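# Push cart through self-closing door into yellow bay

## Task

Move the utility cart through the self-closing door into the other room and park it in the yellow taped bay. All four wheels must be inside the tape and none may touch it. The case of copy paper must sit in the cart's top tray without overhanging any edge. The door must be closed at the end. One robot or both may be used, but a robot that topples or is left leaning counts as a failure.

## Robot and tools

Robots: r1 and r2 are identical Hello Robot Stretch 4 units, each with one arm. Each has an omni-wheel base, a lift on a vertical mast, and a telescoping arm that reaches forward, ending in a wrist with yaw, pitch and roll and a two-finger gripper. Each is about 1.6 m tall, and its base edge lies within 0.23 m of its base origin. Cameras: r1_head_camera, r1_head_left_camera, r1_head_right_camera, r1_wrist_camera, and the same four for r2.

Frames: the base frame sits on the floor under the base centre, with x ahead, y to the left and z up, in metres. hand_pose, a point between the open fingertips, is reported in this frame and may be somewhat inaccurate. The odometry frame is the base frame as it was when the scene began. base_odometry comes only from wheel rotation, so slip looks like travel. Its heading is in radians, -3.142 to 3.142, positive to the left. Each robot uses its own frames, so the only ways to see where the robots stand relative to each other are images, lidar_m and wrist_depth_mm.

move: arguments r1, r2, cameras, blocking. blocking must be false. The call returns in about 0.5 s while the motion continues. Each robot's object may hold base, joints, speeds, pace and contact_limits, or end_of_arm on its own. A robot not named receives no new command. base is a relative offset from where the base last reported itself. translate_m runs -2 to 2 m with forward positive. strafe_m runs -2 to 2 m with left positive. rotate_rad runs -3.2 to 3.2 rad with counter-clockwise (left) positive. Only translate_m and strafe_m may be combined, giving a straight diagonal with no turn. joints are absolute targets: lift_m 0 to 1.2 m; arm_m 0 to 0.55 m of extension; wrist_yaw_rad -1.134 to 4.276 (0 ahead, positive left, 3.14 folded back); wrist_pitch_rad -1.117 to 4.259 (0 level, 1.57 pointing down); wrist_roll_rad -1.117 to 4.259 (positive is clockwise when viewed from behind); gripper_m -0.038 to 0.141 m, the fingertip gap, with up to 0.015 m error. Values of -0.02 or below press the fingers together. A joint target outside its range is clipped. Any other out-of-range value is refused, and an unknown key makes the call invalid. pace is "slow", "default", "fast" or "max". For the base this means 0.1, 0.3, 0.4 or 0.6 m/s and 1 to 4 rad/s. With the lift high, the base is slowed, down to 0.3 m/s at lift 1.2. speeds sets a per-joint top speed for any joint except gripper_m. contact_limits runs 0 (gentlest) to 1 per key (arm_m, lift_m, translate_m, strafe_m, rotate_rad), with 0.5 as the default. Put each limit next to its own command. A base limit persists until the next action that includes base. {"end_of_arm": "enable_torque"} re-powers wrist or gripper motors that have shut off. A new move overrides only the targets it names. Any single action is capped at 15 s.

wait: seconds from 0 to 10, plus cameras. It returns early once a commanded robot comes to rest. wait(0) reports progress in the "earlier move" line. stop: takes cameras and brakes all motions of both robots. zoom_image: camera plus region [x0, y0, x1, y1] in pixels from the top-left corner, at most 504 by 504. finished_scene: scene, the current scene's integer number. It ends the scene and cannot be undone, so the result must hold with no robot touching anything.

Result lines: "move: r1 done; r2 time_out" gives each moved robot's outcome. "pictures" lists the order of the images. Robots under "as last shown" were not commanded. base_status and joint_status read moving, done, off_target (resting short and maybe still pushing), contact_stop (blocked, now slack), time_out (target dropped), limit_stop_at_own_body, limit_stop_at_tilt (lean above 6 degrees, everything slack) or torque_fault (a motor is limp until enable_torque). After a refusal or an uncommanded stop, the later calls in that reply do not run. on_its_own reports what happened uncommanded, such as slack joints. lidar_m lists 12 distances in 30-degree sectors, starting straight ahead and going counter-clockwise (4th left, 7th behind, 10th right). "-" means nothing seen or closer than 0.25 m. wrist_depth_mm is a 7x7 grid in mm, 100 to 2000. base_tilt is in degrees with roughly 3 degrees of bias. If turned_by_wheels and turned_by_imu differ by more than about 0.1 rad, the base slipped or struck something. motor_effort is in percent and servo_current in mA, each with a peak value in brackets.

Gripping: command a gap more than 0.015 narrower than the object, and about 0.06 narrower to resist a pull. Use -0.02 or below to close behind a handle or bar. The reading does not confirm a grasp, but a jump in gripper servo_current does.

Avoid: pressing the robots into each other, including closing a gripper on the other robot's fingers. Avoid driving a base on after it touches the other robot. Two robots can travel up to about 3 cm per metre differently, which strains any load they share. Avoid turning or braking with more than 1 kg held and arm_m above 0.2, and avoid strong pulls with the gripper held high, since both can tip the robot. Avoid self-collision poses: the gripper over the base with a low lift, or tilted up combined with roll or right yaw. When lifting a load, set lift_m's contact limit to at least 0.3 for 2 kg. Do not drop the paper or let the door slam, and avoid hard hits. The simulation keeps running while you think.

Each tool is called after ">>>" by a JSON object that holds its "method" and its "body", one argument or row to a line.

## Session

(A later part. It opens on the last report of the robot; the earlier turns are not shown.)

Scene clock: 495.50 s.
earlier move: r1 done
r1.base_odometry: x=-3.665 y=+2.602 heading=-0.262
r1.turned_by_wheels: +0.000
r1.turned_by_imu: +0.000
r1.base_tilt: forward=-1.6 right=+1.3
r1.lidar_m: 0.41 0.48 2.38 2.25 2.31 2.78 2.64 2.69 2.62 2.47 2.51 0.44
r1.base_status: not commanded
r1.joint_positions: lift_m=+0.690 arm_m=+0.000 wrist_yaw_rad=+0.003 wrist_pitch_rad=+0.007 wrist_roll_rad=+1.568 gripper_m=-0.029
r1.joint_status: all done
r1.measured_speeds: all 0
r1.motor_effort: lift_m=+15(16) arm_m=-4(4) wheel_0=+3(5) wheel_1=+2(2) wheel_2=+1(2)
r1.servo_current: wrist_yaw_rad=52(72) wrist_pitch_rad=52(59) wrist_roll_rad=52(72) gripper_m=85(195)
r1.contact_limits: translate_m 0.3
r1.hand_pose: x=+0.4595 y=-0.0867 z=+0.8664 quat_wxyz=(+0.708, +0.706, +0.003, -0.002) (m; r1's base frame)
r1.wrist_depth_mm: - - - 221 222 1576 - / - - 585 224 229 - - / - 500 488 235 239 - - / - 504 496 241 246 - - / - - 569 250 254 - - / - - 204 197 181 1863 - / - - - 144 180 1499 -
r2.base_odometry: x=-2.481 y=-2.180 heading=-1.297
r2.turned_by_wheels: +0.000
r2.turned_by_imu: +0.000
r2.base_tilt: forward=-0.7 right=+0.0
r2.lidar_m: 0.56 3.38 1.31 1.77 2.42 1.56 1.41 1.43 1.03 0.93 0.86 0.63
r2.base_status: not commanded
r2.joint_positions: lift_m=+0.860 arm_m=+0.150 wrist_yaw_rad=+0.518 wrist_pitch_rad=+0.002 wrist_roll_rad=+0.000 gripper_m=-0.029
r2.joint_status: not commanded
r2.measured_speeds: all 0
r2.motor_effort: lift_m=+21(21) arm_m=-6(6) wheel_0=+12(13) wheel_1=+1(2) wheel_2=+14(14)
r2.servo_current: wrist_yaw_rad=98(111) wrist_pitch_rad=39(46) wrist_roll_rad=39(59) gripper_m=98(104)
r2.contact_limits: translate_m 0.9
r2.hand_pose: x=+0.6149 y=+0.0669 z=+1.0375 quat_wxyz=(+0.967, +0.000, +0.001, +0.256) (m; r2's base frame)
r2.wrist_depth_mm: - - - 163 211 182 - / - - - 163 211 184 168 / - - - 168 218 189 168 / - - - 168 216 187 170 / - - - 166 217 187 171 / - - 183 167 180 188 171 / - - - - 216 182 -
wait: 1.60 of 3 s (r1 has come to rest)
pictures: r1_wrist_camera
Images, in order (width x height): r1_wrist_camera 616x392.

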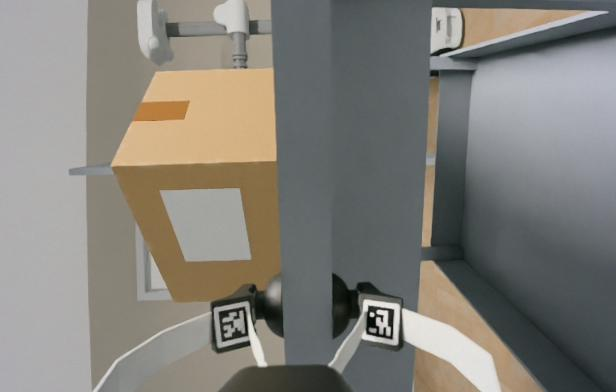

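>>> {"method": "move", "body": {
  "blocking": false,
  "cameras": [],
  "r1": {"joints":{"gripper_m":0.11}}
}}

>>> {"method": "wait", "body": {
  "seconds": 2,
  "cameras": []
}}

>>> {"method": "move", "body": {
  "blocking": false,
  "cameras": [],
  "r1": {"base":{"translate_m":0.05},"contact_limits":{"translate_m":0.3},"pace":"slow"}
}}

>>> {"method": "wait", "body": {
  "seconds": 2,
  "cameras": ["r1_wrist_camera"]
}}

>>> {"method": "move", "body": {
  "blocking": false,
  "cameras": [],
  "r1": {"joints":{"gripper_m":-0.03}}
}}

>>> {"method": "wait", "body": {
  "seconds": 2.5,
  "cameras": ["r1_wrist_camera"]
}}

Scene clock: 505.30 s.
move: r1 moving
r1.base_odometry: x=-3.665 y=+2.602 heading=-0.262
r1.turned_by_wheels: +0.000
r1.turned_by_imu: +0.000
r1.base_tilt: forward=-1.6 right=+1.3
r1.lidar_m: 0.45 0.48 2.39 2.23 2.31 2.77 2.64 2.73 2.63 2.46 2.52 0.44
r1.base_status: not commanded
r1.joint_positions: lift_m=+0.690 arm_m=+0.000 wrist_yaw_rad=+0.003 wrist_pitch_rad=+0.007 wrist_roll_rad=+1.568 gripper_m=-0.004
r1.joint_status: gripper_m moving
r1.measured_speeds: all 0
r1.motor_effort: lift_m=+15(15) arm_m=-4(4) wheel_0=+4(4) wheel_1=+2(2) wheel_2=+1(1)
r1.servo_current: wrist_yaw_rad=59(59) wrist_pitch_rad=46(59) wrist_roll_rad=52(59) gripper_m=65(91)
r1.contact_limits: translate_m 0.3
r1.hand_pose: x=+0.4595 y=-0.0867 z=+0.8664 quat_wxyz=(+0.708, +0.706, +0.003, -0.002) (m; r1's base frame)
r1.wrist_depth_mm: - - - 228 228 1576 - / - - 603 233 236 - - / - 530 492 238 242 - - / - 504 496 190 248 - - / - - 574 255 259 - - / - - 195 202 183 1863 - / - - - 140 276 585 -
r2: as last shown
r2.base_tilt: forward=-0.6 right=+0.1
r2.lidar_m: 0.54 3.38 1.32 1.82 2.39 1.55 1.42 1.43 1.03 0.94 0.85 0.64
r2.motor_effort: lift_m=+21(21) arm_m=-6(6) wheel_0=+12(13) wheel_1=+2(2) wheel_2=+14(14)
r2.servo_current: wrist_yaw_rad=98(111) wrist_pitch_rad=46(46) wrist_roll_rad=46(52) gripper_m=91(104)
r2.contact_limits: translate_m 0.9
r2.wrist_depth_mm: - - - 163 211 182 - / - - - 163 213 184 168 / - - - 167 218 189 169 / - - - 167 216 187 171 / - - - 166 217 187 171 / - - 184 167 181 188 171 / - - - - 215 182 -
pictures: none
No camera images: "cameras" was empty.

Scene clock: 506.90 s.
earlier move: r1 done
r1.base_odometry: x=-3.665 y=+2.602 heading=-0.262
r1.turned_by_wheels: +0.000
r1.turned_by_imu: +0.000
r1.base_tilt: forward=-1.6 right=+1.3
r1.lidar_m: 0.43 0.50 2.42 2.25 2.31 2.78 2.63 2.72 2.62 2.46 2.51 0.44
r1.base_status: not commanded
r1.joint_positions: lift_m=+0.690 arm_m=+0.000 wrist_yaw_rad=+0.003 wrist_pitch_rad=+0.007 wrist_roll_rad=+1.568 gripper_m=+0.110
r1.joint_status: all done
r1.measured_speeds: all 0
r1.motor_effort: lift_m=+15(16) arm_m=-4(4) wheel_0=+4(4) wheel_1=+2(2) wheel_2=+1(1)
r1.servo_current: wrist_yaw_rad=39(59) wrist_pitch_rad=59(59) wrist_roll_rad=46(65) gripper_m=46(91)
r1.contact_limits: translate_m 0.3
r1.hand_pose: x=+0.4595 y=-0.0867 z=+0.8665 quat_wxyz=(+0.708, +0.706, +0.003, -0.002) (m; r1's base frame)
r1.wrist_depth_mm: - - - - 229 1430 - / - - 621 564 237 - - / - - 508 184 244 - - / - 517 484 473 252 - - / - - 574 539 258 - - / - - 621 627 196 - - / - - - 136 278 1863 -
r2.base_odometry: x=-2.481 y=-2.180 heading=-1.297
r2.turned_by_wheels: +0.000
r2.turned_by_imu: +0.000
r2.base_tilt: forward=-0.6 right=+0.1
r2.lidar_m: 0.55 3.38 1.29 1.76 2.39 1.56 1.42 1.42 1.04 0.94 0.86 0.65
r2.base_status: not commanded
r2.joint_positions: lift_m=+0.860 arm_m=+0.150 wrist_yaw_rad=+0.518 wrist_pitch_rad=+0.002 wrist_roll_rad=+0.000 gripper_m=-0.029
r2.joint_status: not commanded
r2.measured_speeds: all 0
r2.motor_effort: lift_m=+21(21) arm_m=-6(6) wheel_0=+12(13) wheel_1=+2(2) wheel_2=+14(14)
r2.servo_current: wrist_yaw_rad=104(111) wrist_pitch_rad=39(46) wrist_roll_rad=39(59) gripper_m=91(104)
r2.contact_limits: translate_m 0.9
r2.hand_pose: x=+0.6149 y=+0.0669 z=+1.0375 quat_wxyz=(+0.967, +0.000, +0.001, +0.256) (m; r2's base frame)
r2.wrist_depth_mm: - - - 163 210 182 - / - - - 163 212 184 168 / - - - 167 217 189 168 / - - - 167 215 187 170 / - - - 166 217 187 171 / - - 184 167 180 189 172 / - - - - 215 182 -
wait: 1.60 of 2 s (r1 has come to rest)
pictures: none
No camera images: "cameras" was empty.

Scene clock: 507.40 s.
move: r1 moving
r1.base_odometry: x=-3.652 y=+2.599 heading=-0.262
r1.turned_by_wheels: +0.000
r1.turned_by_imu: +0.000
r1.base_tilt: forward=-1.6 right=+1.3
r1.lidar_m: 0.41 0.49 2.41 2.26 2.31 2.79 2.65 2.71 2.60 2.46 2.54 0.38
r1.base_status: translate_m moving
r1.joint_positions: lift_m=+0.690 arm_m=+0.000 wrist_yaw_rad=+0.003 wrist_pitch_rad=+0.007 wrist_roll_rad=+1.568 gripper_m=+0.110
r1.joint_status: not commanded
r1.measured_speeds: translate_m=+0.049 strafe_m=-0.001 rotate_rad=-0.001 lift_m=+0.000 arm_m=+0.000 wrist_yaw_rad=+0.000 wrist_pitch_rad=+0.000 wrist_roll_rad=+0.000
r1.motor_effort: lift_m=+15(15) arm_m=-4(4) wheel_0=+5(7) wheel_1=+4(4) wheel_2=-5(6)
r1.servo_current: wrist_yaw_rad=59(59) wrist_pitch_rad=52(59) wrist_roll_rad=46(59) gripper_m=39(46)
r1.contact_limits: translate_m 0.3
r1.hand_pose: x=+0.4595 y=-0.0867 z=+0.8665 quat_wxyz=(+0.708, +0.706, +0.003, -0.002) (m; r1's base frame)
r1.wrist_depth_mm: - - - - 220 1576 - / - - 603 170 227 - - / - 535 496 459 234 - - / - 508 480 462 242 - - / - - 554 535 249 - - / - - 615 621 211 - - / - - - 136 265 1661 -
r2: as last shown
r2.base_tilt: forward=-0.7 right=+0.0
r2.lidar_m: 0.57 3.39 1.32 1.79 2.39 1.56 1.42 1.44 1.07 0.93 0.86 0.64
r2.servo_current: wrist_yaw_rad=104(111) wrist_pitch_rad=39(46) wrist_roll_rad=46(65) gripper_m=98(98)
r2.contact_limits: translate_m 0.9
r2.wrist_depth_mm: - - - 163 211 182 - / - - - 163 212 184 168 / - - - 167 217 189 168 / - - - 167 216 187 170 / - - - 167 216 187 171 / - - 184 167 180 189 172 / - - - - 216 182 -
pictures: none
No camera images: "cameras" was empty.

Scene clock: 508.60 s.
earlier move: r1 done
r1.base_odometry: x=-3.616 y=+2.589 heading=-0.262
r1.turned_by_wheels: +0.000
r1.turned_by_imu: +0.000
r1.base_tilt: forward=-1.6 right=+1.3
r1.lidar_m: 0.40 0.44 2.42 2.25 2.32 2.85 2.69 2.77 2.62 2.44 2.52 0.41
r1.base_status: done
r1.joint_positions: lift_m=+0.690 arm_m=+0.000 wrist_yaw_rad=+0.002 wrist_pitch_rad=+0.007 wrist_roll_rad=+1.569 gripper_m=+0.110
r1.joint_status: not commanded
r1.measured_speeds: all 0
r1.motor_effort: lift_m=+15(15) arm_m=+4(4) wheel_0=+5(10) wheel_1=+3(5) wheel_2=-2(7)
r1.servo_current: wrist_yaw_rad=46(65) wrist_pitch_rad=46(59) wrist_roll_rad=65(65) gripper_m=46(52)
r1.contact_limits: translate_m 0.3
r1.hand_pose: x=+0.4594 y=-0.0869 z=+0.8665 quat_wxyz=(+0.708, +0.706, +0.003, -0.002) (m; r1's base frame)
r1.wrist_depth_mm: - - - - 214 1499 - / - - 603 161 220 - - / - 500 473 165 224 - - / - 480 473 455 229 - - / - - 539 512 236 - - / - - 591 591 213 - - / - - - 145 248 1708 -
r2.base_odometry: x=-2.481 y=-2.180 heading=-1.297
r2.turned_by_wheels: +0.000
r2.turned_by_imu: +0.000
r2.base_tilt: forward=-0.7 right=+0.0
r2.lidar_m: 0.56 3.38 1.29 1.72 2.40 1.57 1.41 1.44 1.05 0.93 0.86 0.65
r2.base_status: not commanded
r2.joint_positions: lift_m=+0.860 arm_m=+0.150 wrist_yaw_rad=+0.518 wrist_pitch_rad=+0.002 wrist_roll_rad=+0.000 gripper_m=-0.029
r2.joint_status: not commanded
r2.measured_speeds: all 0
r2.motor_effort: lift_m=+21(21) arm_m=-6(6) wheel_0=+12(13) wheel_1=+2(2) wheel_2=+14(14)
r2.servo_current: wrist_yaw_rad=104(111) wrist_pitch_rad=39(46) wrist_roll_rad=52(65) gripper_m=98(104)
r2.contact_limits: translate_m 0.9
r2.hand_pose: x=+0.6149 y=+0.0669 z=+1.0375 quat_wxyz=(+0.967, +0.000, +0.001, +0.256) (m; r2's base frame)
r2.wrist_depth_mm: - - - 162 210 182 - / - - - 163 212 184 167 / - - - 167 217 189 169 / - - - 168 216 187 170 / - - - 166 217 187 171 / - - 183 167 181 189 172 / - - - - 215 182 -
wait: 1.20 of 2 s (r1 has come to rest)
pictures: r1_wrist_camera
Images, in order (width x height): r1_wrist_camera 616x392.

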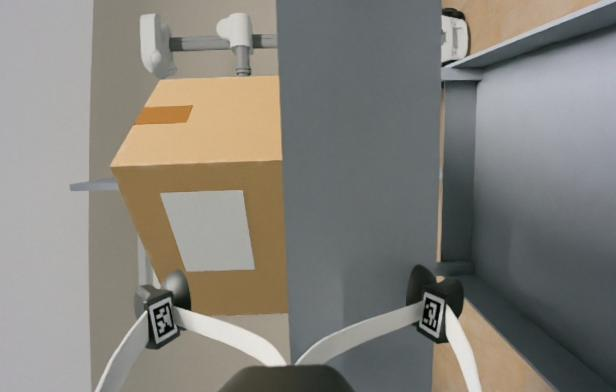

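Scene clock: 509.10 s.
move: r1 moving
r1.base_odometry: x=-3.616 y=+2.589 heading=-0.262
r1.turned_by_wheels: +0.000
r1.turned_by_imu: +0.000
r1.base_tilt: forward=-1.6 right=+1.2
r1.lidar_m: 0.42 0.46 2.40 2.27 2.30 2.82 2.69 2.78 2.62 2.45 2.52 0.41
r1.base_status: not commanded
r1.joint_positions: lift_m=+0.690 arm_m=+0.000 wrist_yaw_rad=+0.002 wrist_pitch_rad=+0.007 wrist_roll_rad=+1.569 gripper_m=+0.095
r1.joint_status: gripper_m moving
r1.measured_speeds: all 0
r1.motor_effort: lift_m=+15(15) arm_m=+4(4) wheel_0=+4(5) wheel_1=+3(3) wheel_2=-2(2)
r1.servo_current: wrist_yaw_rad=39(59) wrist_pitch_rad=52(52) wrist_roll_rad=46(72) gripper_m=104(104)
r1.contact_limits: translate_m 0.3
r1.hand_pose: x=+0.4594 y=-0.0869 z=+0.8665 quat_wxyz=(+0.708, +0.706, +0.003, -0.002) (m; r1's base frame)
r1.wrist_depth_mm: - - - - 215 1576 - / - - 597 161 220 - - / - 504 477 166 225 - - / - 484 473 168 231 - - / - - 535 174 236 - - / - - 216 597 201 - - / - - - 140 249 1618 -
r2: as last shown
r2.lidar_m: 0.54 3.35 1.31 1.73 2.43 1.57 1.40 1.41 1.06 0.94 0.85 0.63
r2.motor_effort: lift_m=+21(21) arm_m=-6(6) wheel_0=+12(13) wheel_1=+1(2) wheel_2=+14(14)
r2.servo_current: wrist_yaw_rad=98(117) wrist_pitch_rad=39(46) wrist_roll_rad=52(52) gripper_m=104(104)
r2.contact_limits: translate_m 0.9
r2.wrist_depth_mm: - - - 163 211 182 - / - - - 163 212 184 167 / - - - 167 218 189 168 / - - - 168 216 187 170 / - - - 166 216 187 171 / - - 184 167 180 188 172 / - - - - 216 181 -
pictures: none
No camera images: "cameras" was empty.

Scene clock: 510.70 s.
earlier move: r1 done
r1.base_odometry: x=-3.616 y=+2.589 heading=-0.262
r1.turned_by_wheels: +0.000
r1.turned_by_imu: +0.000
r1.base_tilt: forward=-1.6 right=+1.3
r1.lidar_m: 0.41 0.46 2.41 2.26 2.31 2.82 2.70 2.74 2.61 2.46 2.51 0.41
r1.base_status: not commanded
r1.joint_positions: lift_m=+0.690 arm_m=+0.000 wrist_yaw_rad=+0.002 wrist_pitch_rad=+0.007 wrist_roll_rad=+1.569 gripper_m=-0.029
r1.joint_status: all done
r1.measured_speeds: all 0
r1.motor_effort: lift_m=+15(16) arm_m=-4(5) wheel_0=+1(5) wheel_1=+2(3) wheel_2=+0(2)
r1.servo_current: wrist_yaw_rad=52(65) wrist_pitch_rad=52(59) wrist_roll_rad=46(72) gripper_m=72(156)
r1.contact_limits: translate_m 0.3
r1.hand_pose: x=+0.4594 y=-0.0869 z=+0.8665 quat_wxyz=(+0.708, +0.706, +0.003, -0.002) (m; r1's base frame)
r1.wrist_depth_mm: - - - - 202 1430 - / - - 544 149 207 - - / - 459 442 153 213 - - / - 477 469 158 219 - - / - - 539 163 227 - - / - - 209 187 183 - - / - - - 139 240 135 -
r2.base_odometry: x=-2.481 y=-2.180 heading=-1.297
r2.turned_by_wheels: +0.000
r2.turned_by_imu: +0.000
r2.base_tilt: forward=-0.7 right=+0.0
r2.lidar_m: 0.57 3.39 1.31 1.70 2.38 1.56 1.41 1.43 1.05 0.95 0.88 0.62
r2.base_status: not commanded
r2.joint_positions: lift_m=+0.860 arm_m=+0.150 wrist_yaw_rad=+0.518 wrist_pitch_rad=+0.002 wrist_roll_rad=+0.000 gripper_m=-0.029
r2.joint_status: not commanded
r2.measured_speeds: all 0
r2.motor_effort: lift_m=+21(21) arm_m=-6(6) wheel_0=+12(13) wheel_1=+2(2) wheel_2=+14(14)
r2.servo_current: wrist_yaw_rad=98(117) wrist_pitch_rad=39(46) wrist_roll_rad=46(59) gripper_m=98(104)
r2.contact_limits: translate_m 0.9
r2.hand_pose: x=+0.6149 y=+0.0669 z=+1.0375 quat_wxyz=(+0.967, +0.000, +0.001, +0.256) (m; r2's base frame)
r2.wrist_depth_mm: - - - 162 211 182 - / - - - 163 212 184 167 / - - - 167 218 189 169 / - - - 168 216 187 170 / - - - 166 217 187 171 / - - 183 167 180 188 171 / - - - - 215 182 -
wait: 1.60 of 2.5 s (r1 has come to rest)
pictures: r1_wrist_camera
Images, in order (width x height): r1_wrist_camera 616x392.

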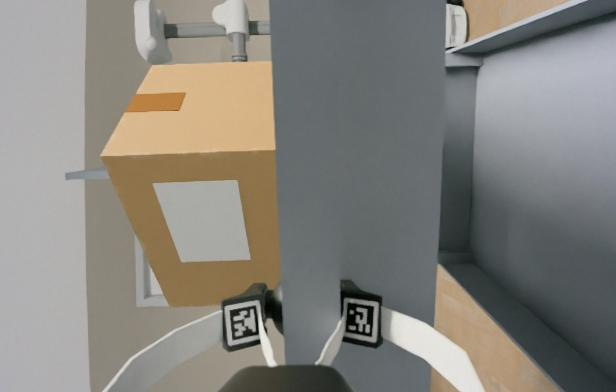

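>>> {"method": "move", "body": {
  "blocking": false,
  "cameras": [],
  "r1": {"base":{"translate_m":0.25,"strafe_m":0.02},"contact_limits":{"translate_m":0.7},"pace":"slow"}
}}

>>> {"method": "wait", "body": {
  "seconds": 4,
  "cameras": ["r1_wrist_camera","r1_head_camera"]
}}

Scene clock: 515.90 s.
move: r1 moving
r1.base_odometry: x=-3.604 y=+2.587 heading=-0.261
r1.turned_by_wheels: +0.000
r1.turned_by_imu: +0.000
r1.base_tilt: forward=-1.6 right=+1.3
r1.lidar_m: 0.39 0.45 2.40 2.26 2.32 2.84 2.70 2.80 2.61 2.46 2.50 0.39
r1.base_status: translate_m moving; strafe_m moving
r1.joint_positions: lift_m=+0.690 arm_m=+0.000 wrist_yaw_rad=+0.002 wrist_pitch_rad=+0.007 wrist_roll_rad=+1.569 gripper_m=-0.029
r1.joint_status: not commanded
r1.measured_speeds: translate_m=+0.050 strafe_m=+0.004 rotate_rad=+0.001 lift_m=+0.000 arm_m=+0.000 wrist_yaw_rad=+0.000 wrist_pitch_rad=+0.000 wrist_roll_rad=+0.000
r1.motor_effort: lift_m=+16(16) arm_m=+4(4) wheel_0=+7(8) wheel_1=+3(5) wheel_2=-7(10)
r1.servo_current: wrist_yaw_rad=33(65) wrist_pitch_rad=46(52) wrist_roll_rad=59(65) gripper_m=59(72)
r1.contact_limits: translate_m 0.7
r1.hand_pose: x=+0.4594 y=-0.0869 z=+0.8665 quat_wxyz=(+0.708, +0.706, +0.003, -0.002) (m; r1's base frame)
r1.wrist_depth_mm: - - - - 207 1618 - / - - 585 154 212 - - / - 492 466 157 217 - - / - 473 466 160 221 - - / - - 525 164 228 - - / - - 574 185 229 - - / - - 178 130 236 133 -
r2: as last shown
r2.base_tilt: forward=-0.6 right=+0.1
r2.lidar_m: 0.58 3.35 1.29 1.72 2.39 1.58 1.40 1.45 1.04 0.93 0.83 0.63
r2.motor_effort: lift_m=+21(21) arm_m=-5(6) wheel_0=+12(13) wheel_1=+2(2) wheel_2=+14(14)
r2.servo_current: wrist_yaw_rad=98(117) wrist_pitch_rad=39(46) wrist_roll_rad=46(59) gripper_m=104(104)
r2.contact_limits: translate_m 0.9
r2.wrist_depth_mm: - - - 163 211 182 - / - - - 163 213 185 167 / - - - 167 217 189 169 / - - - 168 216 187 170 / - - - 167 216 187 171 / - - 183 167 181 188 171 / - - - - 215 182 -
pictures: none
No camera images: "cameras" was empty.

Scene clock: 519.20 s.
earlier move: r1 done
r1.base_odometry: x=-3.370 y=+2.544 heading=-0.261
r1.turned_by_wheels: +0.000
r1.turned_by_imu: +0.001
r1.base_tilt: forward=-1.6 right=+1.3
r1.lidar_m: 0.38 0.45 2.40 2.25 2.31 3.07 2.93 3.01 2.62 2.47 2.53 0.39
r1.base_status: done
r1.joint_positions: lift_m=+0.690 arm_m=+0.000 wrist_yaw_rad=-0.001 wrist_pitch_rad=+0.007 wrist_roll_rad=+1.569 gripper_m=-0.029
r1.joint_status: not commanded
r1.measured_speeds: all 0
r1.motor_effort: lift_m=+16(16) arm_m=+4(4) wheel_0=+6(10) wheel_1=+4(8) wheel_2=-1(11)
r1.servo_current: wrist_yaw_rad=52(91) wrist_pitch_rad=46(59) wrist_roll_rad=39(78) gripper_m=52(72)
r1.contact_limits: translate_m 0.7
r1.hand_pose: x=+0.4592 y=-0.0876 z=+0.8665 quat_wxyz=(+0.708, +0.706, +0.002, -0.003) (m; r1's base frame)
r1.wrist_depth_mm: - - - - 200 1430 - / - - 539 146 206 - - / - 445 439 152 211 - - / - 477 469 157 218 - - / - - 549 161 225 - - / - - 597 185 229 1661 - / - - 178 129 241 133 -
r2.base_odometry: x=-2.481 y=-2.180 heading=-1.297
r2.turned_by_wheels: +0.000
r2.turned_by_imu: +0.000
r2.base_tilt: forward=-0.7 right=+0.0
r2.lidar_m: 0.55 3.35 1.08 4.86 2.38 1.56 1.41 1.45 1.02 0.92 0.87 0.63
r2.base_status: not commanded
r2.joint_positions: lift_m=+0.860 arm_m=+0.150 wrist_yaw_rad=+0.518 wrist_pitch_rad=+0.002 wrist_roll_rad=+0.000 gripper_m=-0.029
r2.joint_status: not commanded
r2.measured_speeds: all 0
r2.motor_effort: lift_m=+21(21) arm_m=-5(6) wheel_0=+12(13) wheel_1=+1(2) wheel_2=+14(15)
r2.servo_current: wrist_yaw_rad=104(117) wrist_pitch_rad=33(46) wrist_roll_rad=46(65) gripper_m=91(104)
r2.contact_limits: translate_m 0.9
r2.hand_pose: x=+0.6149 y=+0.0669 z=+1.0375 quat_wxyz=(+0.967, +0.000, +0.001, +0.256) (m; r2's base frame)
r2.wrist_depth_mm: - - - 162 211 182 - / - - - 163 212 184 167 / - - - 167 217 189 168 / - - - 167 216 187 170 / 976 - - 166 216 187 171 / - - 183 167 181 189 172 / - - - - 215 182 -
wait: 3.30 of 4 s (r1 has come to rest)
pictures: r1_head_camera, r1_wrist_camera
Images, in order (width x height): r1_head_camera 420x560, r1_wrist_camera 616x392.

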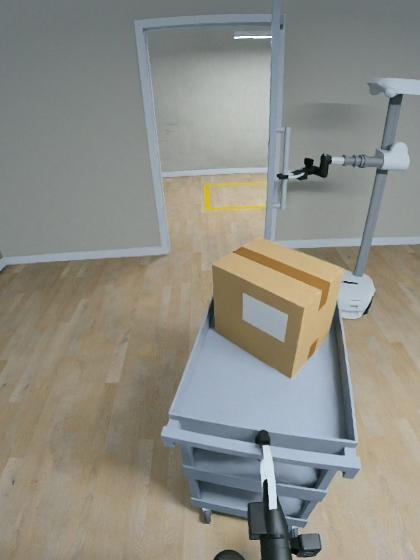

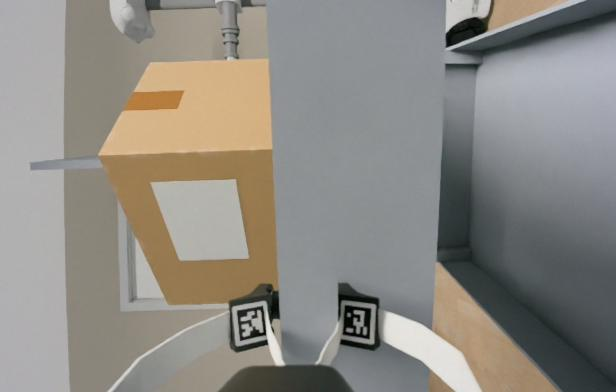

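>>> {"method": "move", "body": {
  "blocking": false,
  "cameras": [],
  "r1": {"base":{"translate_m":0.12,"strafe_m":-0.22},"contact_limits":{"translate_m":0.7},"pace":"slow"}
}}

>>> {"method": "wait", "body": {
  "seconds": 4,
  "cameras": ["r1_wrist_camera","r1_head_camera"]
}}

Scene clock: 529.17 s.
move: r1 moving
r1.base_odometry: x=-3.367 y=+2.532 heading=-0.261
r1.turned_by_wheels: +0.000
r1.turned_by_imu: +0.000
r1.base_tilt: forward=-1.6 right=+1.3
r1.lidar_m: 0.41 0.46 2.41 2.27 2.33 3.07 2.96 3.03 2.60 2.46 2.51 0.40
r1.base_status: translate_m moving; strafe_m moving
r1.joint_positions: lift_m=+0.690 arm_m=+0.000 wrist_yaw_rad=+0.000 wrist_pitch_rad=+0.007 wrist_roll_rad=+1.569 gripper_m=-0.029
r1.joint_status: not commanded
r1.measured_speeds: translate_m=+0.023 strafe_m=-0.042 rotate_rad=+0.000 lift_m=+0.000 arm_m=+0.000 wrist_yaw_rad=+0.002 wrist_pitch_rad=+0.000 wrist_roll_rad=+0.000
r1.motor_effort: lift_m=+16(16) arm_m=+4(4) wheel_0=+10(11) wheel_1=-4(5) wheel_2=-4(4)
r1.servo_current: wrist_yaw_rad=52(59) wrist_pitch_rad=52(52) wrist_roll_rad=65(65) gripper_m=59(59)
r1.contact_limits: translate_m 0.7
r1.hand_pose: x=+0.4592 y=-0.0875 z=+0.8665 quat_wxyz=(+0.708, +0.706, +0.002, -0.003) (m; r1's base frame)
r1.wrist_depth_mm: - - - - 201 - - / - - 549 148 208 - - / - 462 449 153 213 - - / - 477 469 158 218 - - / - - 544 162 225 - - / - - 597 185 229 1661 - / - - 177 129 239 133 -
r2: as last shown
r2.base_tilt: forward=-0.7 right=+0.1
r2.lidar_m: 0.55 3.39 1.07 2.17 2.39 1.55 1.40 1.42 1.05 0.94 0.85 0.63
r2.motor_effort: lift_m=+21(21) arm_m=-5(6) wheel_0=+12(13) wheel_1=+1(2) wheel_2=+14(14)
r2.servo_current: wrist_yaw_rad=104(111) wrist_pitch_rad=39(46) wrist_roll_rad=46(65) gripper_m=98(104)
r2.contact_limits: translate_m 0.9
r2.wrist_depth_mm: - - - 163 211 182 - / - - - 163 211 184 168 / - - - 167 217 189 168 / - - - 167 216 187 170 / 1008 - - 166 217 187 171 / - - 183 167 181 188 172 / - - - - 216 182 -
pictures: none
No camera images: "cameras" was empty.

Scene clock: 532.47 s.
earlier move: r1 done
r1.base_odometry: x=-3.311 y=+2.300 heading=-0.261
r1.turned_by_wheels: +0.000
r1.turned_by_imu: +0.000
r1.base_tilt: forward=-1.6 right=+1.3
r1.lidar_m: 0.36 0.37 2.61 2.49 2.56 3.19 3.06 3.14 2.37 2.25 2.29 0.44
r1.base_status: done
r1.joint_positions: lift_m=+0.690 arm_m=+0.000 wrist_yaw_rad=+0.001 wrist_pitch_rad=+0.007 wrist_roll_rad=+1.569 gripper_m=-0.029
r1.joint_status: not commanded
r1.measured_speeds: all 0
r1.motor_effort: lift_m=+16(16) arm_m=+4(4) wheel_0=+6(12) wheel_1=-2(7) wheel_2=+0(5)
r1.servo_current: wrist_yaw_rad=59(72) wrist_pitch_rad=52(59) wrist_roll_rad=59(65) gripper_m=46(59)
r1.contact_limits: translate_m 0.7
r1.hand_pose: x=+0.4593 y=-0.0872 z=+0.8665 quat_wxyz=(+0.708, +0.706, +0.003, -0.002) (m; r1's base frame)
r1.wrist_depth_mm: - - 1661 258 262 272 282 / - - - 254 254 1537 1255 / - - - 246 247 1756 - / - - 554 240 241 - - / - 466 462 176 236 - - / - 504 477 184 230 - - / - - 179 135 224 - -
r2.base_odometry: x=-2.481 y=-2.180 heading=-1.297
r2.turned_by_wheels: +0.000
r2.turned_by_imu: +0.000
r2.base_tilt: forward=-0.6 right=+0.0
r2.lidar_m: 0.57 1.31 0.93 1.31 2.39 1.56 1.41 1.44 1.04 0.94 0.87 0.65
r2.base_status: not commanded
r2.joint_positions: lift_m=+0.860 arm_m=+0.150 wrist_yaw_rad=+0.518 wrist_pitch_rad=+0.002 wrist_roll_rad=+0.000 gripper_m=-0.029
r2.joint_status: not commanded
r2.measured_speeds: all 0
r2.motor_effort: lift_m=+21(21) arm_m=-6(6) wheel_0=+12(13) wheel_1=+2(2) wheel_2=+14(14)
r2.servo_current: wrist_yaw_rad=98(117) wrist_pitch_rad=33(46) wrist_roll_rad=46(65) gripper_m=91(104)
r2.contact_limits: translate_m 0.9
r2.hand_pose: x=+0.6149 y=+0.0669 z=+1.0375 quat_wxyz=(+0.967, +0.000, +0.001, +0.256) (m; r2's base frame)
r2.wrist_depth_mm: - - - 163 211 182 - / - - - 163 211 183 168 / - - - 167 218 189 168 / - - - 168 215 187 170 / 820 - - 166 217 187 171 / 809 - 184 167 181 189 172 / - - - - 216 182 -
wait: 3.30 of 4 s (r1 has come to rest)
pictures: r1_head_camera, r1_wrist_camera
Images, in order (width x height): r1_head_camera 420x560, r1_wrist_camera 616x392.

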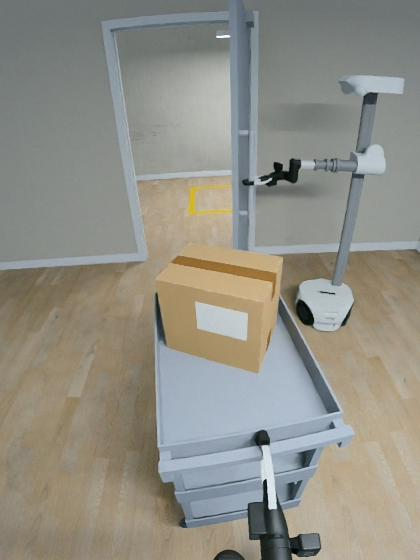

